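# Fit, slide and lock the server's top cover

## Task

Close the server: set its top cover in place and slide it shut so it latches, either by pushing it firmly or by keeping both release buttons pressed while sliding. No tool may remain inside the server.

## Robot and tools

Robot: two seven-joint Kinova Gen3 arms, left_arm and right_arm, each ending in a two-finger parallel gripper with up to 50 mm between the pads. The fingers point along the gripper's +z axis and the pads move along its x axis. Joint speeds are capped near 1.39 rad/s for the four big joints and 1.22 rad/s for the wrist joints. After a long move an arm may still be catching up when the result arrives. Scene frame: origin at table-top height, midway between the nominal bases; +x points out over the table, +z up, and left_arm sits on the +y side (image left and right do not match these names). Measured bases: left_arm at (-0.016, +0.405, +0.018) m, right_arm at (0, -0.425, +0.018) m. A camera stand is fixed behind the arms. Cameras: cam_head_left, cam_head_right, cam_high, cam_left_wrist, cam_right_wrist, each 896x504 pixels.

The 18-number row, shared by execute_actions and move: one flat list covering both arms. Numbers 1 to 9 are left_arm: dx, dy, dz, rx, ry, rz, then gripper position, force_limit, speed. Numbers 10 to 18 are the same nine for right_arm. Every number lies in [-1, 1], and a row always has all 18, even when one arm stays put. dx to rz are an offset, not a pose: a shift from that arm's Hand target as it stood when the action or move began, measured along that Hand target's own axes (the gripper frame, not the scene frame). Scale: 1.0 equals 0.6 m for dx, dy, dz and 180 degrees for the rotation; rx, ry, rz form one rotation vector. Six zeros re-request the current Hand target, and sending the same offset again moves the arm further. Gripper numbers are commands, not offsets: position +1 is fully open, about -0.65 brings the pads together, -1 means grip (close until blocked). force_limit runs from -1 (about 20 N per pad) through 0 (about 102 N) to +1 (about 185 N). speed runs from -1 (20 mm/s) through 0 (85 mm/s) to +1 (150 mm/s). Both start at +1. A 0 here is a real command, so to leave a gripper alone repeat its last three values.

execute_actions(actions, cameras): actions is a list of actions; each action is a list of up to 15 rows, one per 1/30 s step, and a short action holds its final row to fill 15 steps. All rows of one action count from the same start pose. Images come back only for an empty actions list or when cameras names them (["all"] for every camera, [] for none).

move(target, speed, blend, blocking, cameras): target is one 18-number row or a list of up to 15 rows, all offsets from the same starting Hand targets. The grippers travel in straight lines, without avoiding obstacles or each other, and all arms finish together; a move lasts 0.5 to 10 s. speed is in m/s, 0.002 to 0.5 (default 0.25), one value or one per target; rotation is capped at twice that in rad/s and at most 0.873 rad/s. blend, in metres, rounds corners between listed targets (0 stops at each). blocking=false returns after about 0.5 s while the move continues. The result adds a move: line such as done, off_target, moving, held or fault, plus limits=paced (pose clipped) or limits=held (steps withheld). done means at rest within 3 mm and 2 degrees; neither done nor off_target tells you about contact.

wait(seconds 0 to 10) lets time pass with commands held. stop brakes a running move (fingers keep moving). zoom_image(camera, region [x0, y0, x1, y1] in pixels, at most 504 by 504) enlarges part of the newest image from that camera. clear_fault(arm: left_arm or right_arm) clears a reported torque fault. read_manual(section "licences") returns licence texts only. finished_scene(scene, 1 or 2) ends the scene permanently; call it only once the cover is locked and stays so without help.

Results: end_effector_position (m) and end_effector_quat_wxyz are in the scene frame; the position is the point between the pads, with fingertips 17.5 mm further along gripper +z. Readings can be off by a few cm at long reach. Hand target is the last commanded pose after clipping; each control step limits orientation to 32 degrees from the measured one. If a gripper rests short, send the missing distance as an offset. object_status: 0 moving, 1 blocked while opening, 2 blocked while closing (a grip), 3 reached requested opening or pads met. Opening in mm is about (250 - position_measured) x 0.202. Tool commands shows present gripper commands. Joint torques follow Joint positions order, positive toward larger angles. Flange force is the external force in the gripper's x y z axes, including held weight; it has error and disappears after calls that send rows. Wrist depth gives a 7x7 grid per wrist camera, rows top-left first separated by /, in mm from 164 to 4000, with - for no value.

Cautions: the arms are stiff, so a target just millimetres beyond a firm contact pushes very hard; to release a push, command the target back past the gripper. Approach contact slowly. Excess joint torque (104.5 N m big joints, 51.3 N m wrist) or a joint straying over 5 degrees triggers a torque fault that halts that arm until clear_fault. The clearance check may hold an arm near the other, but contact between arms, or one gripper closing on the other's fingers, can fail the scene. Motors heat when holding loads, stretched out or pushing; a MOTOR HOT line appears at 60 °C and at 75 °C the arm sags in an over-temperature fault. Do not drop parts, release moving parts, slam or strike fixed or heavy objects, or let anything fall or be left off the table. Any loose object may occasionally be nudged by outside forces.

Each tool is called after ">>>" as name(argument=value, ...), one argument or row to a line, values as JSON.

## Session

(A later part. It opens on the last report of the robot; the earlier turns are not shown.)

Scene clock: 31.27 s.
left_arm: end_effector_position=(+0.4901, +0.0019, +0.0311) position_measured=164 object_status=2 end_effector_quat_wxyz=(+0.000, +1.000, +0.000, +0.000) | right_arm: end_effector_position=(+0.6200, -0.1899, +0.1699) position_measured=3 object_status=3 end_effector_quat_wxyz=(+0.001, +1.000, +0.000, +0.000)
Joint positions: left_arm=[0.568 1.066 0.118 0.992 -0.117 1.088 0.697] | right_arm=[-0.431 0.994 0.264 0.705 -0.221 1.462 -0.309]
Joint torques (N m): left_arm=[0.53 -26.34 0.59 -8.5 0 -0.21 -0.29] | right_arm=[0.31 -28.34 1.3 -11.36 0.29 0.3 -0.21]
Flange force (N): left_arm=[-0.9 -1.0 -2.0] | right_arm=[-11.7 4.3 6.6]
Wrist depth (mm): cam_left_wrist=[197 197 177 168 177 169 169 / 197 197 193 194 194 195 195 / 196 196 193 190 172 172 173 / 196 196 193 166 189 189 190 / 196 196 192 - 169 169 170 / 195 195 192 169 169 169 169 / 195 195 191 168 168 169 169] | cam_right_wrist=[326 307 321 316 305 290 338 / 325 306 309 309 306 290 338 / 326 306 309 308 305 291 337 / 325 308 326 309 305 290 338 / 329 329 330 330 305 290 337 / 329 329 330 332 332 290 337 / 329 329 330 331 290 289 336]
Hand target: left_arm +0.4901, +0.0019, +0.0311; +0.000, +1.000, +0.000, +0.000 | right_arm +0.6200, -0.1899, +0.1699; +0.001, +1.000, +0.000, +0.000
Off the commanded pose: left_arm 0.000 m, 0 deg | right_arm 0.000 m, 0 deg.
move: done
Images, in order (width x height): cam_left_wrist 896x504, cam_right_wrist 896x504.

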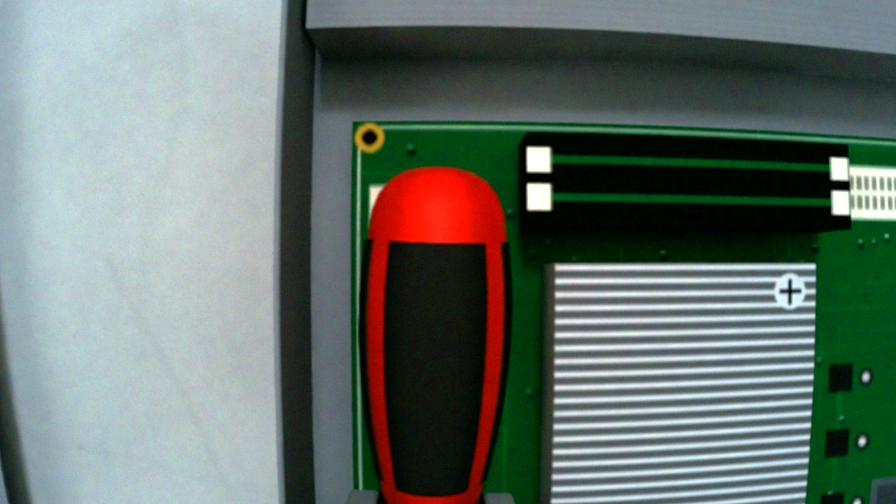

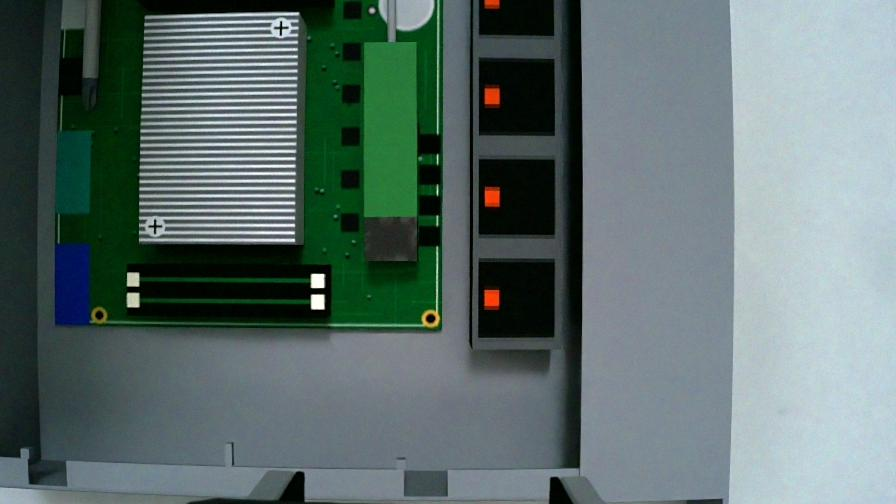

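>>> move(
  target=[
    [0,0,-0.23167,0,0,0,-1,-0.8,-0.5,0,0,0,0,0,0,0.34,-0.8,0],
    [0.3,-0.59667,-0.18167,0,0,0,-1,-0.8,-0.5,-0.02583,-0.1465,0.08317,0,0,0,0.34,-0.8,0],
  ],
  speed=[0.15,0.3],
  blend=[0.03,0],
  cameras=["cam_left_wrist","cam_right_wrist","cam_high"],
)

Scene clock: 56.33 s.
left_arm: end_effector_position=(+0.6704, +0.3598, +0.1400) position_measured=164 object_status=2 end_effector_quat_wxyz=(+0.000, +1.000, +0.000, +0.000) | right_arm: end_effector_position=(+0.6045, -0.1021, +0.1199) position_measured=101 object_status=3 end_effector_quat_wxyz=(+0.001, +1.000, +0.000, +0.000)
Joint positions: left_arm=[-0.021 1.097 0.133 0.559 -0.118 1.49 0.067] | right_arm=[-0.547 1.104 0.26 0.626 -0.233 1.43 -0.443]
Joint torques (N m): left_arm=[0.49 -28.27 0.38 -9.67 -0.01 -0.22 -0.29] | right_arm=[0.26 -29.48 1.31 -11.31 0.31 0.33 -0.18]
Motor temperatures (°C): left_arm=[35 40 34 41 39 44 42] | right_arm=[37 39 36 33 47 42 42]
Flange force (N): left_arm=[-1.5 -0.2 -0.9] | right_arm=[-13.0 6.8 6.1]
Wrist depth (mm): cam_left_wrist=[306 306 307 308 308 309 309 / 305 306 307 307 307 309 309 / 305 305 306 306 307 308 308 / 304 305 305 - 307 307 308 / 304 304 304 - 306 307 307 / 303 304 304 - 305 306 307 / 302 302 304 167 305 306 305] | cam_right_wrist=[276 256 276 277 255 240 240 / 275 256 256 277 255 240 240 / 275 258 276 277 255 240 240 / 275 258 258 277 255 239 240 / 275 256 276 276 255 239 240 / 275 256 276 259 255 239 240 / 275 255 276 258 255 239 240]
Hand target: left_arm +0.6704, +0.3598, +0.1400; +0.000, +1.000, +0.000, +0.000 | right_arm +0.6045, -0.1021, +0.1199; +0.001, +1.000, +0.000, +0.000
Off the commanded pose: left_arm 0.000 m, 0 deg | right_arm 0.000 m, 0 deg.
move: done; blend cut to 0 m at target 1
Images, in order (width x height): cam_high 896x504, cam_left_wrist 896x504, cam_right_wrist 896x504.

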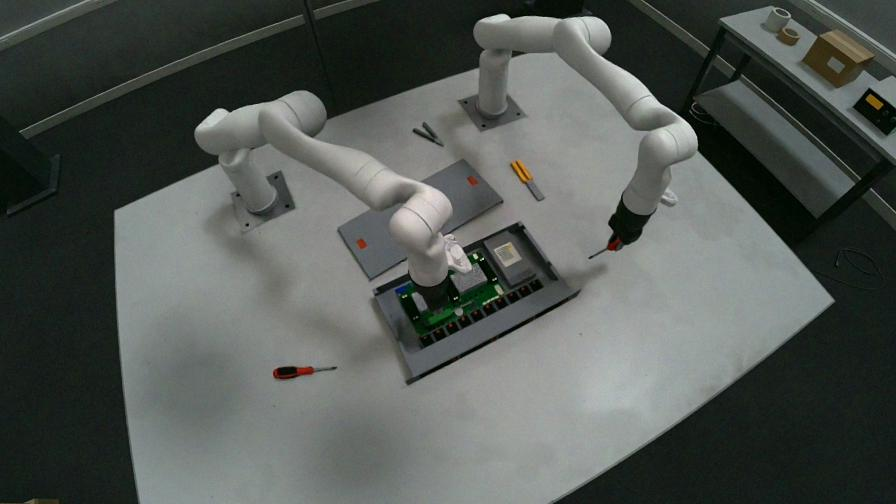

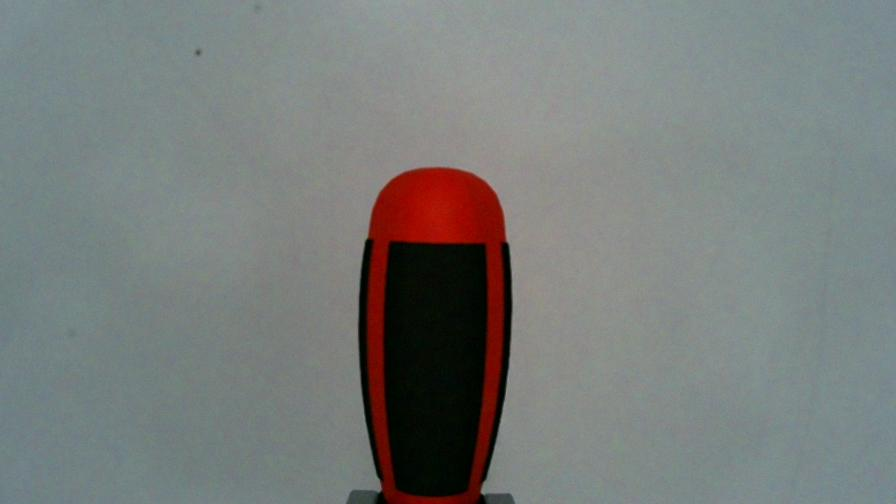

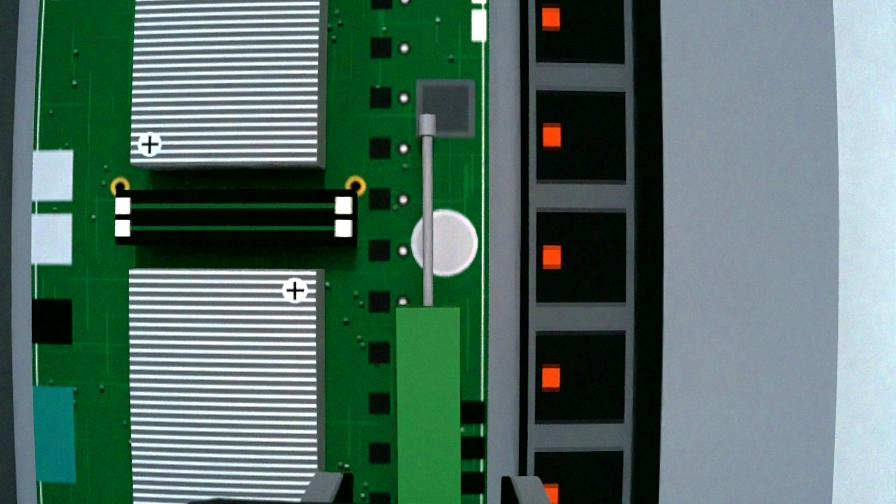

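>>> move(
  target=[
    [0,0,0.18917,0,0,0,-1,-0.8,-0.5,0,0,0.14567,0,0,0,0.34,-0.8,0],
    [0,0,0.18917,0,0,0,0.5,-0.8,-0.7,0,0,0.14567,0,0,0,-1,-0.8,-0.5],
  ],
  speed=0.12,
  cameras=["cam_left_wrist","cam_right_wrist"],
)

Scene clock: 58.80 s.
left_arm: end_effector_position=(+0.6705, +0.3598, +0.0265) position_measured=78 object_status=0 end_effector_quat_wxyz=(+0.000, +1.000, +0.000, +0.000) | right_arm: end_effector_position=(+0.6045, -0.1022, +0.0325) position_measured=164 object_status=2 end_effector_quat_wxyz=(+0.001, +1.000, +0.000, +0.000)
Joint positions: left_arm=[-0.025 1.19 0.122 0.719 -0.119 1.236 0.077] | right_arm=[-0.553 1.183 0.248 0.736 -0.241 1.243 -0.427]
Joint torques (N m): left_arm=[0.53 -28.2 0.54 -9.11 0.01 -0.24 -0.28] | right_arm=[0.27 -29.31 1.41 -10.62 0.31 0.33 -0.22]
Flange force (N): left_arm=[-1.8 -0.4 -1.7] | right_arm=[-11.0 5.7 3.4]
Wrist depth (mm): cam_left_wrist=[192 193 193 193 194 194 195 / 192 192 193 193 193 194 194 / 191 192 192 193 193 194 194 / 191 192 192 172 193 193 193 / 191 191 191 192 192 193 193 / 190 191 191 168 192 192 192 / 190 190 191 169 191 192 192] | cam_right_wrist=[168 169 189 190 168 168 - / 168 169 189 189 168 168 - / 170 171 189 189 168 168 - / 170 171 189 189 168 168 - / 168 168 189 189 167 168 - / 168 168 189 171 167 168 - / 168 168 189 171 167 168 -]
Hand target: left_arm +0.6705, +0.3598, +0.0265; +0.000, +1.000, +0.000, +0.000 | right_arm +0.6045, -0.1022, +0.0325; +0.001, +1.000, +0.000, +0.000
Off the commanded pose: left_arm 0.000 m, 0 deg | right_arm 0.000 m, 0 deg.
move: done
Images, in order (width x height): cam_left_wrist 896x504, cam_right_wrist 896x504.

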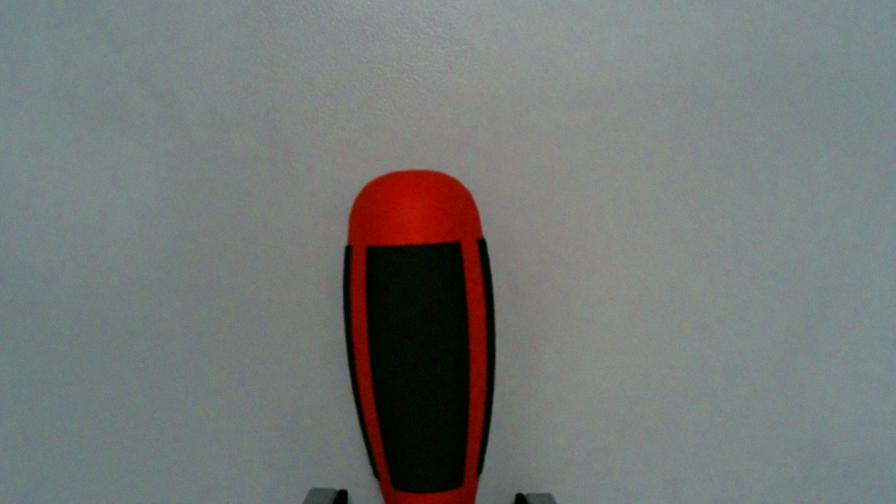

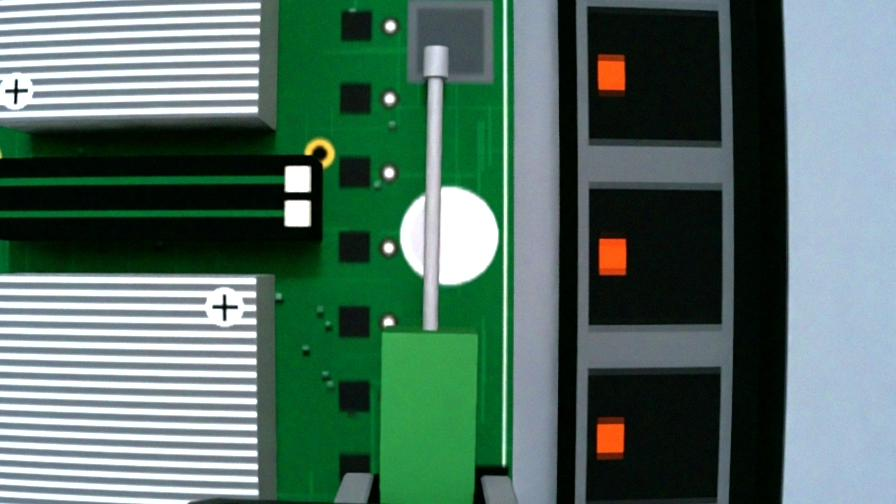

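>>> move(
  target=[
    [0,0,-0.2,0,0,0,0.5,-0.8,-0.7,0,0,-0.2125,0,0,0,-1,-0.8,-0.5],
    [-0.68583,0.24467,-0.20583,0,0,0.4567,0.5,-0.8,-0.7,0.10917,0.44633,-0.2125,0,0,0,-1,-0.8,-0.5],
    [-0.68583,0.24467,-0.20583,0,0,0.4567,0.5,-0.8,-0.7,0.10917,0.44633,0.01083,0,0,0,-1,-0.8,-0.5],
    [-0.68583,0.24467,-0.20583,0,0,0.4567,0.5,-0.8,-0.7,0.10917,0.44633,0.01083,0,0,0,0.34,-0.8,-0.7],
  ],
  speed=[0.2,0.35,0.15,0.15],
  blend=[0.03,0,0,0],
  cameras=["cam_left_wrist","cam_right_wrist","cam_high"],
)

Scene clock: 67.73 s.
left_arm: end_effector_position=(+0.2588, +0.2134, +0.1499) position_measured=78 object_status=3 end_effector_quat_wxyz=(+0.000, +0.753, -0.658, +0.000) | right_arm: end_effector_position=(+0.6700, -0.3700, +0.0263) position_measured=101 object_status=0 end_effector_quat_wxyz=(+0.001, +1.000, +0.000, +0.000)
Joint positions: left_arm=[0.108 0.307 0.512 2.11 -0.214 0.773 -0.664] | right_arm=[-0.151 1.149 0.236 0.835 -0.232 1.178 -0.011]
Joint torques (N m): left_arm=[0.47 -11.27 0.76 -6.72 0 -0.28 -0.3] | right_arm=[0.34 -29.16 1.54 -10.57 0.31 0.32 -0.21]
Flange force (N): left_arm=[-0.8 1.0 -2.6] | right_arm=[-10.8 0.8 3.7]
Wrist depth (mm): cam_left_wrist=[317 312 319 319 321 322 322 / 316 317 318 319 320 320 321 / 316 317 317 303 304 305 305 / 315 317 316 303 303 304 305 / 311 316 317 302 302 303 305 / 314 315 314 301 301 302 303 / 313 314 314 301 301 302 303] | cam_right_wrist=[190 190 191 191 192 192 192 / 190 191 191 191 192 192 192 / 190 190 191 191 192 192 193 / 190 190 191 191 192 192 192 / 190 190 191 191 192 192 192 / 190 190 191 173 191 192 192 / 190 190 191 173 191 192 192]
Hand target: left_arm +0.2588, +0.2134, +0.1499; +0.000, +0.753, -0.658, +0.000 | right_arm +0.6700, -0.3700, +0.0263; +0.001, +1.000, +0.000, +0.000
Off the commanded pose: left_arm 0.000 m, 0 deg | right_arm 0.000 m, 0 deg.
move: done
Images, in order (width x height): cam_high 896x504, cam_left_wrist 896x504, cam_right_wrist 896x504.

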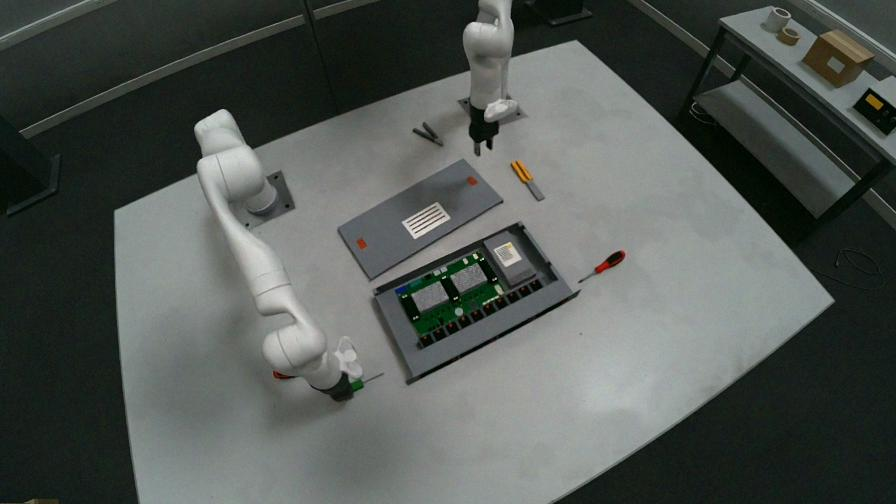

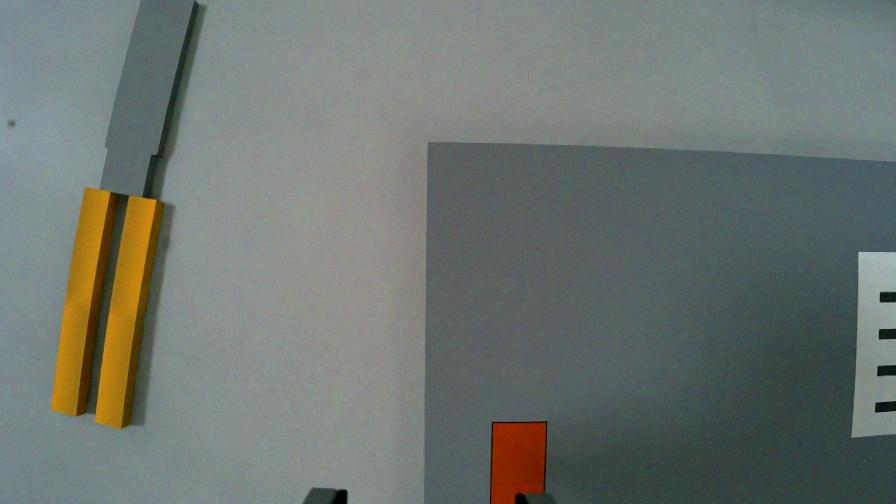

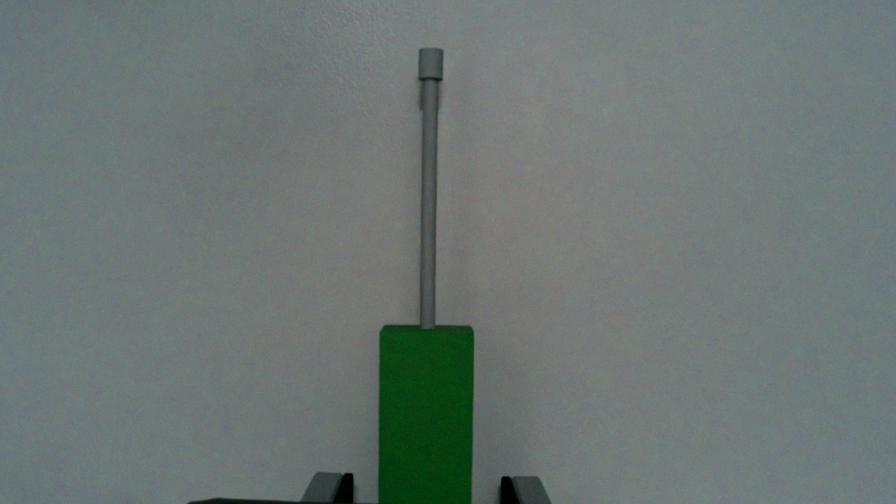

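>>> move(
  target=[
    [-0.05683,0.00383,0.04983,0,0,0.00444,-0.66,-0.8,0,0,0,-0.206,0,0,0,0.34,-0.8,-0.7],
    [-0.05683,0.00383,0.04983,0,0,0.00444,-0.66,-0.8,0,-0.59233,-0.18833,-0.15617,0,0,0.4611,0.34,-0.8,-0.7],
  ],
  speed=[0.25,0.35],
  cameras=["cam_left_wrist","cam_right_wrist","cam_high"],
)

>>> zoom_image(
  camera="cam_high",
  region=[370, 215, 590, 390],
)

Scene clock: 72.47 s.
left_arm: end_effector_position=(+0.2519, +0.2469, +0.1200) position_measured=251 object_status=3 end_effector_quat_wxyz=(+0.000, +0.749, -0.663, +0.000) | right_arm: end_effector_position=(+0.3146, -0.2570, +0.1199) position_measured=101 object_status=3 end_effector_quat_wxyz=(+0.000, +0.749, -0.663, +0.000)
Joint positions: left_arm=[0.051 0.329 0.481 2.223 -0.253 0.64 -0.717] | right_arm=[-0.963 0.438 0.604 2.087 -0.372 0.721 -1.617]
Joint torques (N m): left_arm=[0.42 -10.85 0.65 -5.7 0.03 -0.3 -0.3] | right_arm=[0.43 -14.14 1.88 -7.87 0.36 0.27 -0.15]
Flange force (N): left_arm=[-0.7 0.9 -3.3] | right_arm=[1.0 4.6 6.1]
Wrist depth (mm): cam_left_wrist=[288 287 289 289 290 291 291 / 287 280 288 289 289 290 292 / 286 280 287 288 273 274 275 / 286 276 286 288 274 274 275 / 285 283 286 287 273 274 274 / 285 284 286 286 272 273 273 / 284 284 286 286 272 272 273] | cam_right_wrist=[284 285 286 286 287 288 288 / 269 270 270 286 287 287 288 / 269 270 270 286 287 287 288 / 269 270 285 286 287 287 288 / 269 270 285 286 287 288 288 / 269 269 270 286 287 287 287 / 269 269 270 286 286 287 287]
Hand target: left_arm +0.2519, +0.2469, +0.1200; +0.000, +0.749, -0.663, +0.000 | right_arm +0.3146, -0.2570, +0.1199; +0.000, +0.749, -0.663, +0.000
Off the commanded pose: left_arm 0.000 m, 0 deg | right_arm 0.000 m, 0 deg.
move: done
Images, in order (width x height): cam_high 896x504, cam_left_wrist 896x504, cam_right_wrist 896x504.

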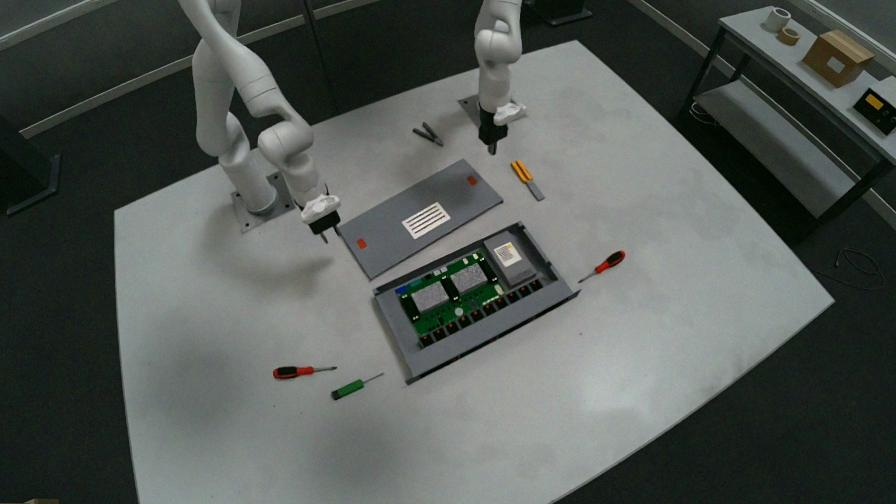

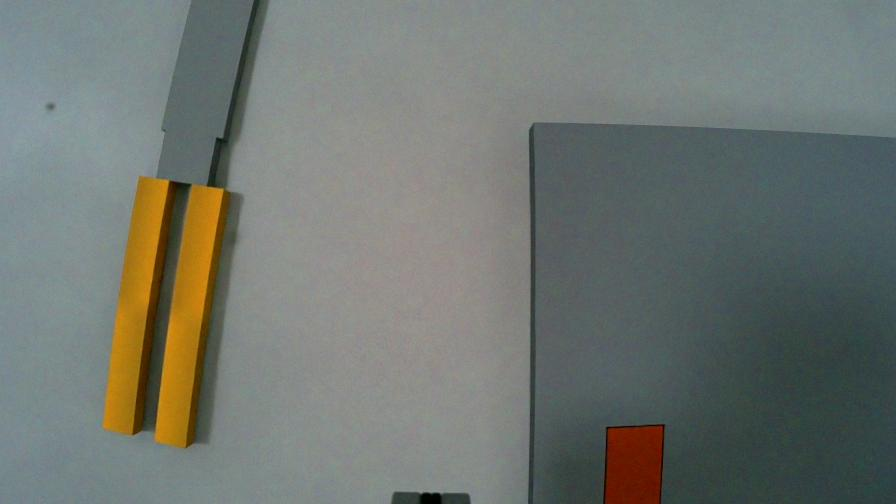

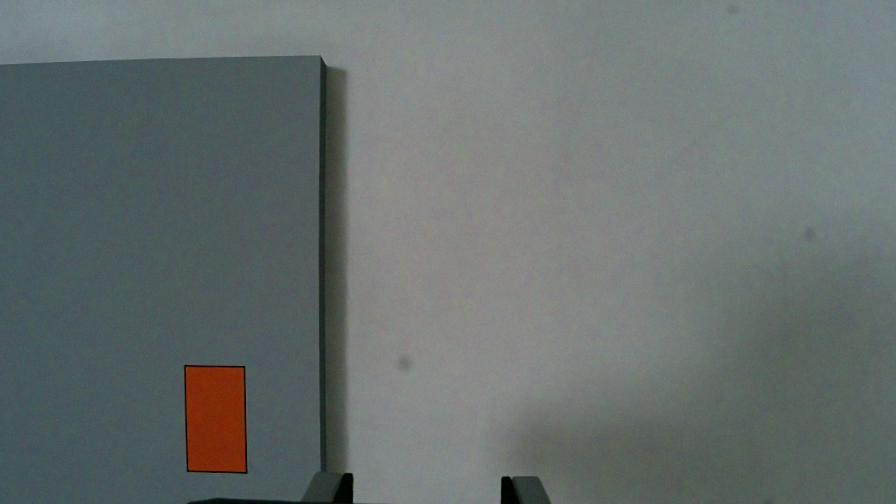

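Scaled by 2.291 from the camera's 896x504 image, which has a finer 1280x720 frame.

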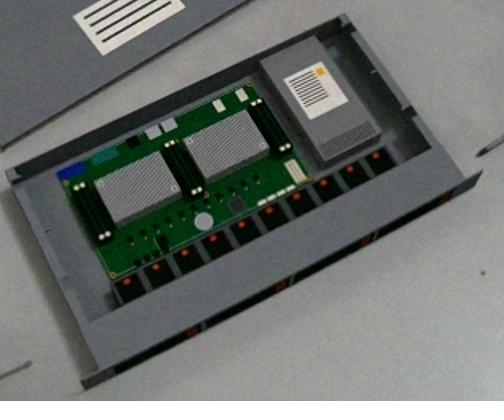

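>>> zoom_image(
  camera="cam_left_wrist",
  region=[480, 90, 680, 290],
)

>>> zoom_image(
  camera="cam_left_wrist",
  region=[380, 384, 600, 504],
)

>>> zoom_image(
  camera="cam_right_wrist",
  region=[230, 30, 430, 230],
)

>>> zoom_image(
  camera="cam_right_wrist",
  region=[260, 384, 480, 504],
)

Scaled by 2.520 from the camera's 896x504 image, which has a finer 1280x720 frame.

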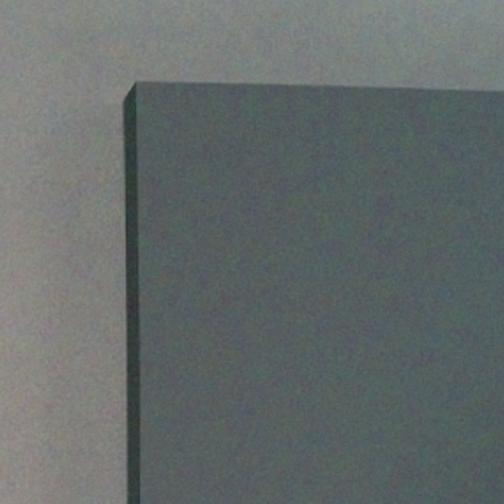

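Scaled by 2.291 from the camera's 896x504 image, which has a finer 1280x720 frame.

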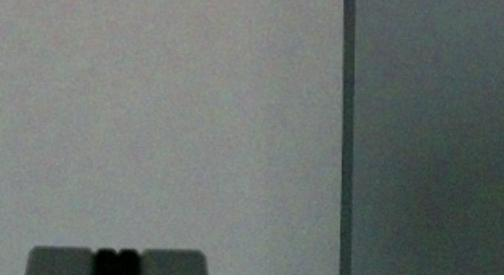

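Scaled by 2.520 from the camera's 896x504 image, which has a finer 1280x720 frame.

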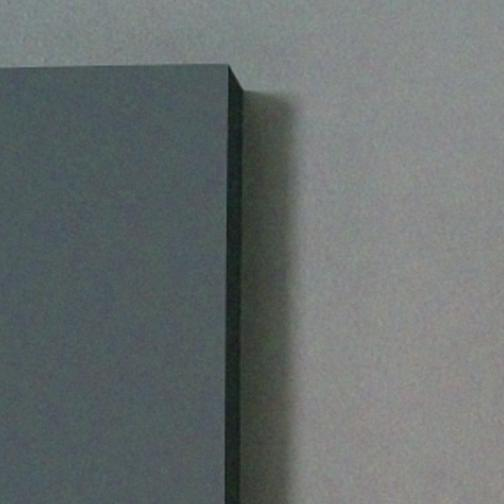

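Scaled by 2.291 from the camera's 896x504 image, which has a finer 1280x720 frame.

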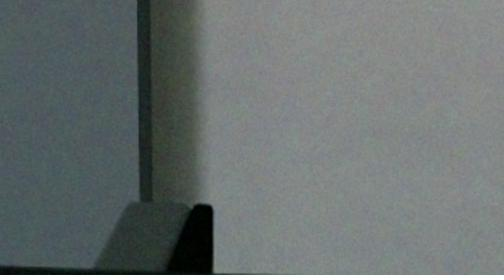

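>>> move(
  target=[
    [0,-0.0015,0.1625,0,0,-0.00922,-0.66,-0.8,0,0,-0.02583,0.16233,0,0,-0.00611,-0.66,-0.8,0],
    [0.0325,-0.0015,0.1625,0,0,-0.00922,-0.66,-0.8,0,-0.03667,-0.02583,0.16233,0,0,-0.00611,-0.66,-0.8,0],
  ],
  speed=[0.15,0.05],
  cameras=["cam_left_wrist","cam_right_wrist","cam_head_left"],
)

>>> zoom_image(
  camera="cam_left_wrist",
  region=[360, 304, 660, 504],
)

>>> zoom_image(
  camera="cam_right_wrist",
  region=[230, 304, 530, 504],
)

Scene clock: 77.20 s.
left_arm: end_effector_position=(+0.2552, +0.2276, +0.0225) position_measured=251 object_status=3 end_effector_quat_wxyz=(+0.000, +0.758, -0.652, +0.000) | right_arm: end_effector_position=(+0.3273, -0.2333, +0.0224) position_measured=251 object_status=3 end_effector_quat_wxyz=(+0.000, +0.755, -0.655, +0.000)
Joint positions: left_arm=[0.297 0.6 0.252 2.27 -0.466 0.318 -0.45] | right_arm=[-0.841 0.683 0.416 2.094 -0.584 0.478 -1.458]
Joint torques (N m): left_arm=[0.37 -13.91 0.66 -2.83 0.03 -0.3 -0.29] | right_arm=[0.35 -17.19 2.01 -5.63 0.38 0.24 -0.26]
Flange force (N): left_arm=[0.0 -0.8 -4.9] | right_arm=[1.5 5.4 4.0]
Wrist depth (mm): cam_left_wrist=[190 190 191 191 191 192 192 / 189 190 190 190 176 176 177 / 189 189 190 190 176 176 176 / 189 189 189 190 175 175 176 / 188 189 189 189 175 175 175 / 188 188 189 189 174 175 175 / 187 188 188 188 174 174 175] | cam_right_wrist=[187 187 173 189 189 189 190 / 172 173 173 189 189 190 190 / 172 173 173 189 189 189 190 / 172 172 173 188 189 189 190 / 172 173 173 188 189 189 190 / 172 173 173 188 189 189 190 / 172 172 173 188 189 189 190]
Hand target: left_arm +0.2552, +0.2276, +0.0225; +0.000, +0.758, -0.652, +0.000 | right_arm +0.3273, -0.2333, +0.0224; +0.000, +0.755, -0.655, +0.000
Off the commanded pose: left_arm 0.000 m, 0 deg | right_arm 0.000 m, 0 deg.
move: done
Images, in order (width x height): cam_head_left 896x504, cam_left_wrist 896x504, cam_right_wrist 896x504.

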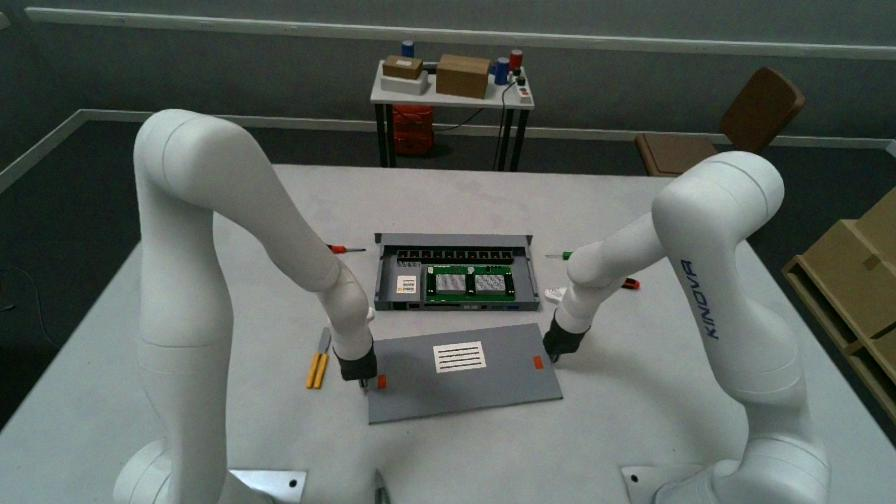

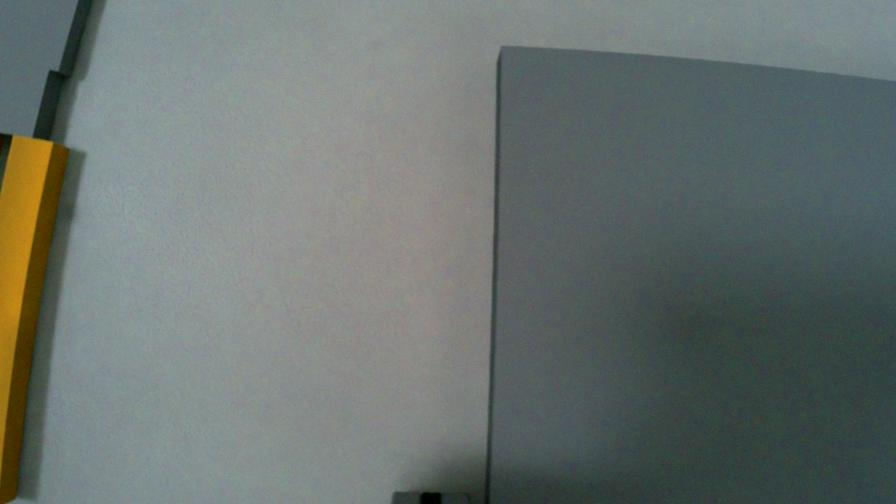

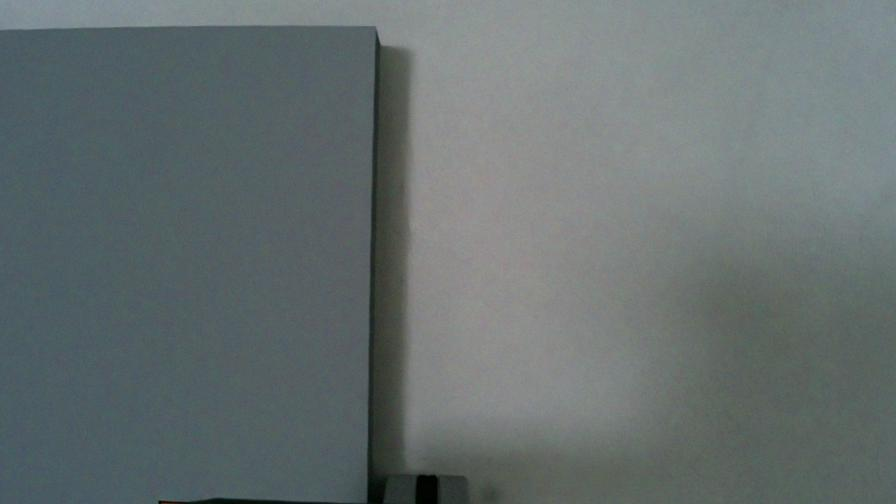

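Scaled by 1.680 from the camera's 896x504 image, which has a finer 1280x720 frame.

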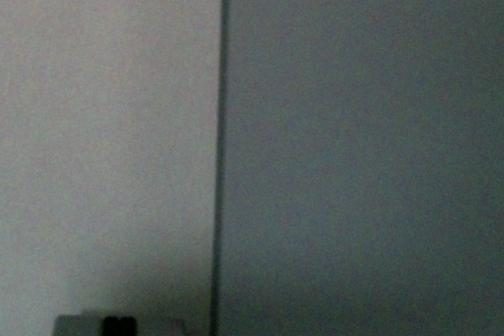

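Scaled by 1.680 from the camera's 896x504 image, which has a finer 1280x720 frame.

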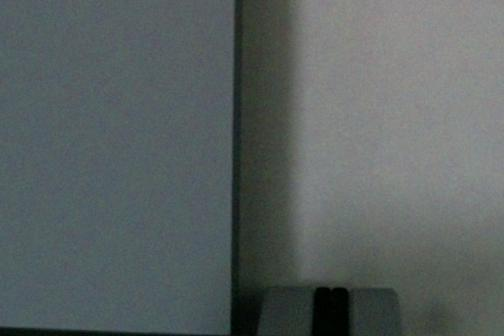

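>>> move(
  target=[
    [0.00483,0,0,0,0,0,-0.66,-0.8,0,-0.00483,0,0,0,0,0,-0.66,-0.8,0],
  ],
  speed=0.01,
)

>>> move(
  target=[
    [0.00083,0,0,0,0,0,-0.66,-0.8,0,-0.00083,0,0,0,0,0,-0.66,-0.8,0],
  ],
  speed=0.01,
)

Scene clock: 78.37 s.
left_arm: end_effector_position=(+0.2556, +0.2247, +0.0225) position_measured=251 object_status=3 end_effector_quat_wxyz=(+0.000, +0.758, -0.652, +0.000) | right_arm: end_effector_position=(+0.3269, -0.2305, +0.0224) position_measured=251 object_status=3 end_effector_quat_wxyz=(+0.000, +0.755, -0.655, +0.000)
Joint positions: left_arm=[0.304 0.602 0.253 2.264 -0.464 0.322 -0.446] | right_arm=[-0.848 0.684 0.417 2.091 -0.584 0.481 -1.465]
Joint torques (N m): left_arm=[0.56 -13.96 0.72 -2.86 0.01 -0.29 -0.3] | right_arm=[0.33 -17.22 2.07 -5.63 0.36 0.26 -0.2]
Flange force (N): left_arm=[-0.5 -1.2 -5.1] | right_arm=[1.4 5.4 4.0]
Wrist depth (mm): cam_left_wrist=[190 190 191 191 191 192 193 / 190 190 190 190 176 176 177 / 189 189 190 190 175 176 176 / 189 189 189 190 175 176 176 / 188 188 189 189 175 175 175 / 188 188 189 189 175 175 175 / 187 188 188 188 174 175 175] | cam_right_wrist=[187 187 173 189 189 189 190 / 172 173 173 188 189 190 190 / 172 173 173 188 189 189 190 / 172 173 173 188 189 189 190 / 172 173 173 189 189 189 190 / 172 172 173 188 189 189 189 / 172 172 173 188 189 189 189]
Hand target: left_arm +0.2556, +0.2247, +0.0225; +0.000, +0.758, -0.652, +0.000 | right_arm +0.3269, -0.2305, +0.0224; +0.000, +0.755, -0.655, +0.000
Off the commanded pose: left_arm 0.000 m, 0 deg | right_arm 0.000 m, 0 deg.
move: done

Scene clock: 79.07 s.
left_arm: end_effector_position=(+0.2557, +0.2242, +0.0225) position_measured=251 object_status=3 end_effector_quat_wxyz=(+0.000, +0.758, -0.652, +0.000) | right_arm: end_effector_position=(+0.3268, -0.2300, +0.0224) position_measured=251 object_status=3 end_effector_quat_wxyz=(+0.000, +0.755, -0.655, +0.000)
Joint positions: left_arm=[0.305 0.602 0.253 2.263 -0.463 0.323 -0.446] | right_arm=[-0.85 0.685 0.418 2.09 -0.584 0.481 -1.466]
Joint torques (N m): left_arm=[0.45 -13.97 0.73 -2.79 0.03 -0.27 -0.28] | right_arm=[0.29 -17.31 2.12 -5.66 0.37 0.25 -0.21]
Flange force (N): left_arm=[-0.2 -1.1 -4.8] | right_arm=[1.6 5.4 4.4]
Wrist depth (mm): cam_left_wrist=[190 190 190 191 191 192 192 / 189 190 190 190 176 176 177 / 189 189 190 190 176 176 176 / 189 189 189 190 175 176 176 / 188 188 189 189 175 175 175 / 188 188 188 189 174 175 175 / 187 188 188 188 174 174 175] | cam_right_wrist=[187 187 173 188 189 189 190 / 172 173 173 189 189 190 190 / 172 173 173 188 189 189 190 / 172 173 173 189 189 189 190 / 172 172 173 189 189 189 189 / 172 172 173 188 189 189 190 / 172 172 173 188 189 189 189]
Hand target: left_arm +0.2557, +0.2242, +0.0225; +0.000, +0.758, -0.652, +0.000 | right_arm +0.3268, -0.2300, +0.0224; +0.000, +0.755, -0.655, +0.000
Off the commanded pose: left_arm 0.000 m, 0 deg | right_arm 0.000 m, 0 deg.
move: done

>>> move(
  target=[
    [0.00083,0,0,0,0,0,-0.66,-0.8,0,-0.00083,0,0,0,0,0,-0.66,-0.8,0],
  ],
  speed=0.01,
)

>>> move(
  target=[
    [0.00083,0,0,0,0,0,-0.66,-0.8,0,-0.00083,0,0,0,0,0,-0.66,-0.8,0],
  ],
  speed=0.01,
)

Scene clock: 79.97 s.
left_arm: end_effector_position=(+0.2558, +0.2237, +0.0225) position_measured=251 object_status=3 end_effector_quat_wxyz=(+0.000, +0.758, -0.652, +0.000) | right_arm: end_effector_position=(+0.3268, -0.2295, +0.0224) position_measured=251 object_status=3 end_effector_quat_wxyz=(+0.000, +0.755, -0.655, +0.000)
Joint positions: left_arm=[0.306 0.602 0.254 2.262 -0.463 0.324 -0.445] | right_arm=[-0.851 0.685 0.418 2.09 -0.585 0.482 -1.467]
Joint torques (N m): left_arm=[1.71 -13.96 2.63 -4.15 0.37 -1.54 -0.23] | right_arm=[-2.1 -17.99 -0.95 -7.62 -0.85 0.4 -0.28]
Flange force (N): left_arm=[-5.0 -1.6 -5.6] | right_arm=[8.7 5.7 1.6]
Wrist depth (mm): cam_left_wrist=[190 190 190 191 191 192 192 / 189 190 190 190 176 176 177 / 189 189 190 190 176 176 176 / 188 189 189 190 175 175 176 / 188 188 189 189 175 175 175 / 188 188 189 189 174 175 175 / 187 187 188 188 174 174 174] | cam_right_wrist=[187 188 173 189 189 190 190 / 172 173 173 188 189 190 190 / 172 173 173 189 189 189 190 / 172 173 173 188 189 189 190 / 172 172 173 188 189 189 190 / 172 172 173 188 189 189 190 / 172 172 173 188 189 189 190]
Hand target: left_arm +0.2558, +0.2237, +0.0225; +0.000, +0.758, -0.652, +0.000 | right_arm +0.3268, -0.2295, +0.0224; +0.000, +0.755, -0.655, +0.000
Off the commanded pose: left_arm 0.000 m, 0 deg | right_arm 0.000 m, 0 deg.
move: done

Scene clock: 80.67 s.
left_arm: end_effector_position=(+0.2559, +0.2232, +0.0225) position_measured=251 object_status=3 end_effector_quat_wxyz=(+0.000, +0.758, -0.652, +0.000) | right_arm: end_effector_position=(+0.3267, -0.2290, +0.0224) position_measured=251 object_status=3 end_effector_quat_wxyz=(+0.000, +0.755, -0.655, +0.000)
Joint positions: left_arm=[0.307 0.603 0.254 2.261 -0.462 0.325 -0.444] | right_arm=[-0.852 0.685 0.418 2.089 -0.585 0.482 -1.469]
Joint torques (N m): left_arm=[3.46 -13.75 5.14 -5.77 0.87 -3.27 -0.2] | right_arm=[-5.14 -18.65 -4.94 -10.15 -2.42 0.47 -0.4]
Flange force (N): left_arm=[-11.3 -2.7 -7.3] | right_arm=[17.8 6.1 -2.8]
Wrist depth (mm): cam_left_wrist=[190 190 191 191 191 192 192 / 189 190 190 190 176 176 176 / 189 189 190 190 175 176 176 / 188 189 190 190 175 175 176 / 188 188 189 189 175 175 175 / 188 188 188 189 174 175 175 / 187 188 188 188 174 174 174] | cam_right_wrist=[187 187 173 188 189 189 190 / 172 173 173 188 189 189 190 / 172 173 173 189 189 189 190 / 172 172 173 188 189 189 190 / 172 172 173 188 189 189 190 / 172 172 173 188 189 189 190 / 172 172 173 188 189 189 190]
Hand target: left_arm +0.2559, +0.2232, +0.0225; +0.000, +0.758, -0.652, +0.000 | right_arm +0.3267, -0.2290, +0.0224; +0.000, +0.755, -0.655, +0.000
Off the commanded pose: left_arm 0.000 m, 0 deg | right_arm 0.000 m, 0 deg.
move: done

>>> move(
  target=[
    [0.0025,0,0,0,0,0,-0.66,-0.8,0,-0.0025,0,0,0,0,0,-0.66,-0.8,0],
  ],
  speed=0.01,
)

Scene clock: 81.57 s.
left_arm: end_effector_position=(+0.2561, +0.2218, +0.0225) position_measured=251 object_status=3 end_effector_quat_wxyz=(+0.000, +0.758, -0.652, +0.000) | right_arm: end_effector_position=(+0.3265, -0.2276, +0.0224) position_measured=251 object_status=3 end_effector_quat_wxyz=(+0.000, +0.755, -0.655, +0.000)
Joint positions: left_arm=[0.31 0.604 0.255 2.258 -0.461 0.327 -0.442] | right_arm=[-0.856 0.686 0.419 2.087 -0.585 0.484 -1.472]
Joint torques (N m): left_arm=[7.88 -14.68 11.88 -12.2 2.09 -8.49 -0.02] | right_arm=[-12.84 -20.75 -15 -16.16 -6.32 1.1 -0.63]
Flange force (N): left_arm=[-30.2 -2.6 -9.1] | right_arm=[40.4 6.5 -11.8]
Wrist depth (mm): cam_left_wrist=[189 190 190 191 191 191 192 / 189 189 190 190 175 176 176 / 189 189 189 190 175 175 176 / 188 189 189 189 175 175 175 / 188 188 189 189 174 175 175 / 187 188 189 188 174 174 175 / 187 188 188 188 174 174 174] | cam_right_wrist=[187 187 173 188 189 189 190 / 172 172 173 188 189 190 190 / 172 172 173 188 189 189 190 / 172 172 173 188 189 189 190 / 172 172 173 188 189 189 190 / 172 172 173 188 189 190 190 / 172 172 173 188 189 189 190]
Hand target: left_arm +0.2561, +0.2217, +0.0225; +0.000, +0.758, -0.652, +0.000 | right_arm +0.3265, -0.2275, +0.0224; +0.000, +0.755, -0.655, +0.000
Off the commanded pose: left_arm 0.000 m, 0 deg | right_arm 0.000 m, 0 deg.
move: done

>>> move(
  target=[
    [0,0,-0.01,0,0,0,-0.66,-0.8,0,0,0,-0.01,0,0,0,-0.66,-0.8,0],
  ],
  speed=0.02,
  cameras=["cam_left_wrist","cam_right_wrist","cam_head_left"],
)

Scene clock: 82.57 s.
left_arm: end_effector_position=(+0.2561, +0.2218, +0.0285) position_measured=251 object_status=3 end_effector_quat_wxyz=(+0.000, +0.758, -0.652, +0.000) | right_arm: end_effector_position=(+0.3265, -0.2275, +0.0284) position_measured=251 object_status=3 end_effector_quat_wxyz=(+0.000, +0.755, -0.655, +0.000)
Joint positions: left_arm=[0.297 0.588 0.272 2.255 -0.451 0.348 -0.45] | right_arm=[-0.867 0.673 0.433 2.085 -0.574 0.501 -1.481]
Joint torques (N m): left_arm=[7.57 -18.82 12.2 -15.88 2 -9.6 -0.03] | right_arm=[-10.19 -25.08 -10.35 -15.15 -5.08 1.42 -0.5]
Flange force (N): left_arm=[-32.2 1.1 1.8] | right_arm=[32.0 5.2 7.4]
Wrist depth (mm): cam_left_wrist=[195 196 196 196 196 197 197 / 195 195 195 196 181 181 181 / 194 195 195 195 179 180 180 / 194 194 195 195 178 179 179 / 194 194 194 195 177 177 178 / 193 194 194 194 176 176 177 / 193 193 194 178 175 175 175] | cam_right_wrist=[192 193 179 194 195 195 196 / 177 177 178 194 195 195 196 / 176 177 177 194 194 195 196 / 175 176 176 194 194 195 196 / 175 175 175 194 195 195 195 / 174 174 175 194 195 195 196 / 173 173 174 194 195 195 196]
Hand target: left_arm +0.2561, +0.2218, +0.0285; +0.000, +0.758, -0.652, +0.000 | right_arm +0.3265, -0.2275, +0.0284; +0.000, +0.755, -0.655, +0.000
Off the commanded pose: left_arm 0.000 m, 0 deg | right_arm 0.000 m, 0 deg.
move: done
Images, in order (width x height): cam_head_left 896x504, cam_left_wrist 896x504, cam_right_wrist 896x504.

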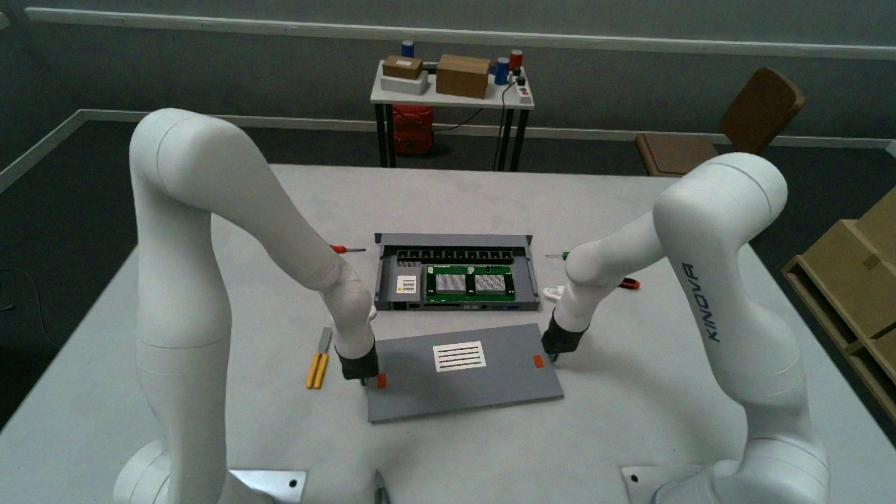

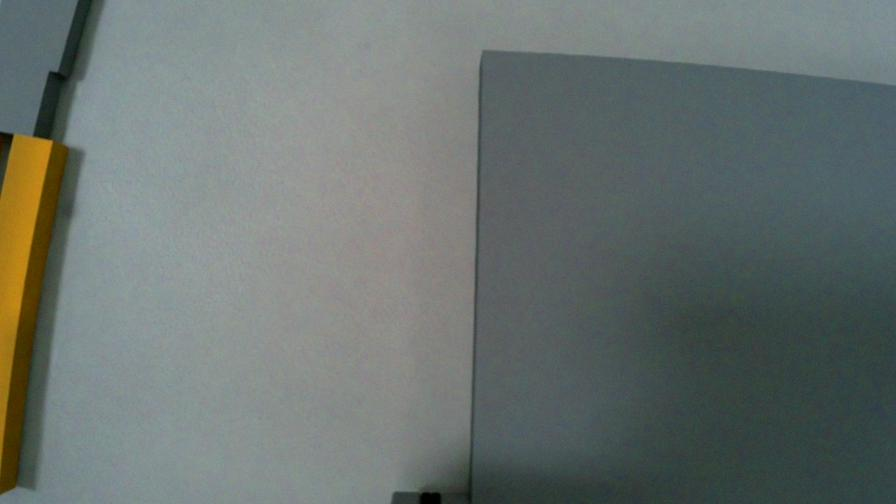

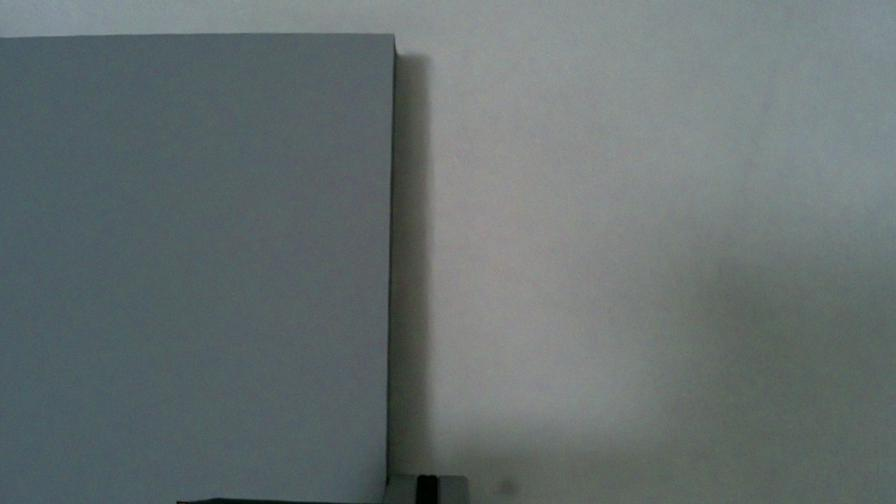

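>>> move(
  target=[
    [0,0,0.01,0,0,0,-0.66,-0.8,0,0,0,0.01,0,0,0,-0.66,-0.8,0],
  ],
  speed=0.02,
)

>>> move(
  target=[
    [0,0,0,0,0,0.00222,-0.66,-0.8,0,0,0,0,0,0,-0.00222,-0.66,-0.8,0],
  ],
  speed=0.02,
)

Scene clock: 86.07 s.
left_arm: end_effector_position=(+0.2561, +0.2217, +0.0225) position_measured=251 object_status=3 end_effector_quat_wxyz=(+0.000, +0.758, -0.652, +0.000) | right_arm: end_effector_position=(+0.3265, -0.2275, +0.0225) position_measured=251 object_status=3 end_effector_quat_wxyz=(+0.000, +0.755, -0.655, +0.000)
Joint positions: left_arm=[0.31 0.603 0.255 2.258 -0.461 0.327 -0.442] | right_arm=[-0.856 0.686 0.419 2.087 -0.585 0.484 -1.472]
Joint torques (N m): left_arm=[7.7 -16 11.66 -16.48 1.81 -10.69 0.09] | right_arm=[-10.68 -20.86 -11.86 -15.65 -5.36 0.43 -0.6]
Flange force (N): left_arm=[-34.5 2.3 -12.3] | right_arm=[34.9 8.2 -8.2]
Wrist depth (mm): cam_left_wrist=[190 190 190 190 191 191 191 / 189 189 190 190 175 175 176 / 189 189 190 190 175 175 175 / 189 189 189 189 175 175 175 / 188 188 189 189 174 174 175 / 188 188 188 188 174 174 174 / 187 187 188 188 173 174 174] | cam_right_wrist=[187 187 173 189 189 189 190 / 172 172 173 188 189 189 190 / 172 172 173 189 189 189 190 / 172 173 173 188 189 189 190 / 172 172 173 189 189 189 190 / 172 172 173 188 189 189 190 / 172 172 173 188 189 189 190]
Hand target: left_arm +0.2561, +0.2217, +0.0225; +0.000, +0.758, -0.652, +0.000 | right_arm +0.3265, -0.2275, +0.0224; +0.000, +0.755, -0.655, +0.000
Off the commanded pose: left_arm 0.000 m, 0 deg | right_arm 0.000 m, 0 deg.
move: done

Scene clock: 86.77 s.
left_arm: end_effector_position=(+0.2561, +0.2218, +0.0225) position_measured=251 object_status=3 end_effector_quat_wxyz=(+0.000, +0.756, -0.655, +0.000) | right_arm: end_effector_position=(+0.3264, -0.2275, +0.0224) position_measured=251 object_status=3 end_effector_quat_wxyz=(+0.001, +0.758, -0.653, +0.000)
Joint positions: left_arm=[0.309 0.604 0.256 2.258 -0.463 0.327 -0.446] | right_arm=[-0.855 0.686 0.418 2.087 -0.583 0.483 -1.467]
Joint torques (N m): left_arm=[8.38 -16.19 12.57 -16.02 1.17 -10.29 -0.61] | right_arm=[-10.59 -20.65 -11.68 -13.16 -4.23 1.6 0.02]
Flange force (N): left_arm=[-34.4 2.7 -9.5] | right_arm=[31.2 4.7 -4.8]
Wrist depth (mm): cam_left_wrist=[190 190 190 190 191 191 191 / 189 189 190 190 175 175 176 / 189 189 189 189 175 175 175 / 188 189 189 189 175 175 175 / 188 188 189 188 174 174 175 / 188 188 188 188 174 174 174 / 187 187 188 188 173 174 174] | cam_right_wrist=[187 187 173 188 189 189 190 / 172 172 173 189 189 189 190 / 172 172 173 188 189 189 190 / 172 172 173 188 189 189 190 / 172 172 173 188 189 189 190 / 172 172 173 188 189 189 190 / 172 172 173 188 189 189 190]
Hand target: left_arm +0.2561, +0.2218, +0.0225; +0.000, +0.756, -0.655, +0.000 | right_arm +0.3265, -0.2275, +0.0224; +0.000, +0.758, -0.653, +0.000
Off the commanded pose: left_arm 0.000 m, 0 deg | right_arm 0.000 m, 0 deg.
move: done

>>> move(
  target=[
    [0,0,0,0,0,-0.0011,-0.66,-0.8,0,0,0,0,0,0,0.0011,-0.66,-0.8,0],
    [0.00133,0,0,0,0,-0.0011,-0.66,-0.8,0,-0.00133,0,0,0,0,0.0011,-0.66,-0.8,0],
  ],
  speed=0.01,
)

Scene clock: 88.33 s.
left_arm: end_effector_position=(+0.2562, +0.2211, +0.0225) position_measured=251 object_status=3 end_effector_quat_wxyz=(+0.000, +0.757, -0.653, +0.000) | right_arm: end_effector_position=(+0.3264, -0.2269, +0.0224) position_measured=251 object_status=3 end_effector_quat_wxyz=(+0.000, +0.756, -0.654, +0.000)
Joint positions: left_arm=[0.311 0.604 0.256 2.256 -0.462 0.328 -0.443] | right_arm=[-0.858 0.686 0.419 2.086 -0.583 0.484 -1.472]
Joint torques (N m): left_arm=[10.19 -15.48 15.31 -17.87 2.09 -12.3 -0.28] | right_arm=[-14.46 -22.35 -17.02 -17.37 -7.09 1.45 -0.57]
Flange force (N): left_arm=[-42.1 1.3 -12.7] | right_arm=[44.4 5.7 -10.3]
Wrist depth (mm): cam_left_wrist=[190 190 190 190 190 191 191 / 189 190 190 190 175 175 176 / 189 189 189 190 175 175 175 / 189 189 189 189 174 174 175 / 188 189 188 188 174 174 175 / 188 188 188 188 174 174 174 / 187 188 188 188 173 174 174] | cam_right_wrist=[186 187 173 189 189 189 190 / 172 172 173 188 189 189 190 / 172 172 173 188 189 189 190 / 172 172 173 188 189 189 190 / 172 172 173 188 189 189 190 / 172 172 173 188 189 189 190 / 172 172 173 188 189 189 190]
Hand target: left_arm +0.2562, +0.2210, +0.0225; +0.000, +0.757, -0.653, +0.000 | right_arm +0.3264, -0.2267, +0.0224; +0.000, +0.757, -0.654, +0.000
Off the commanded pose: left_arm 0.000 m, 0 deg | right_arm 0.000 m, 0 deg.
move: done


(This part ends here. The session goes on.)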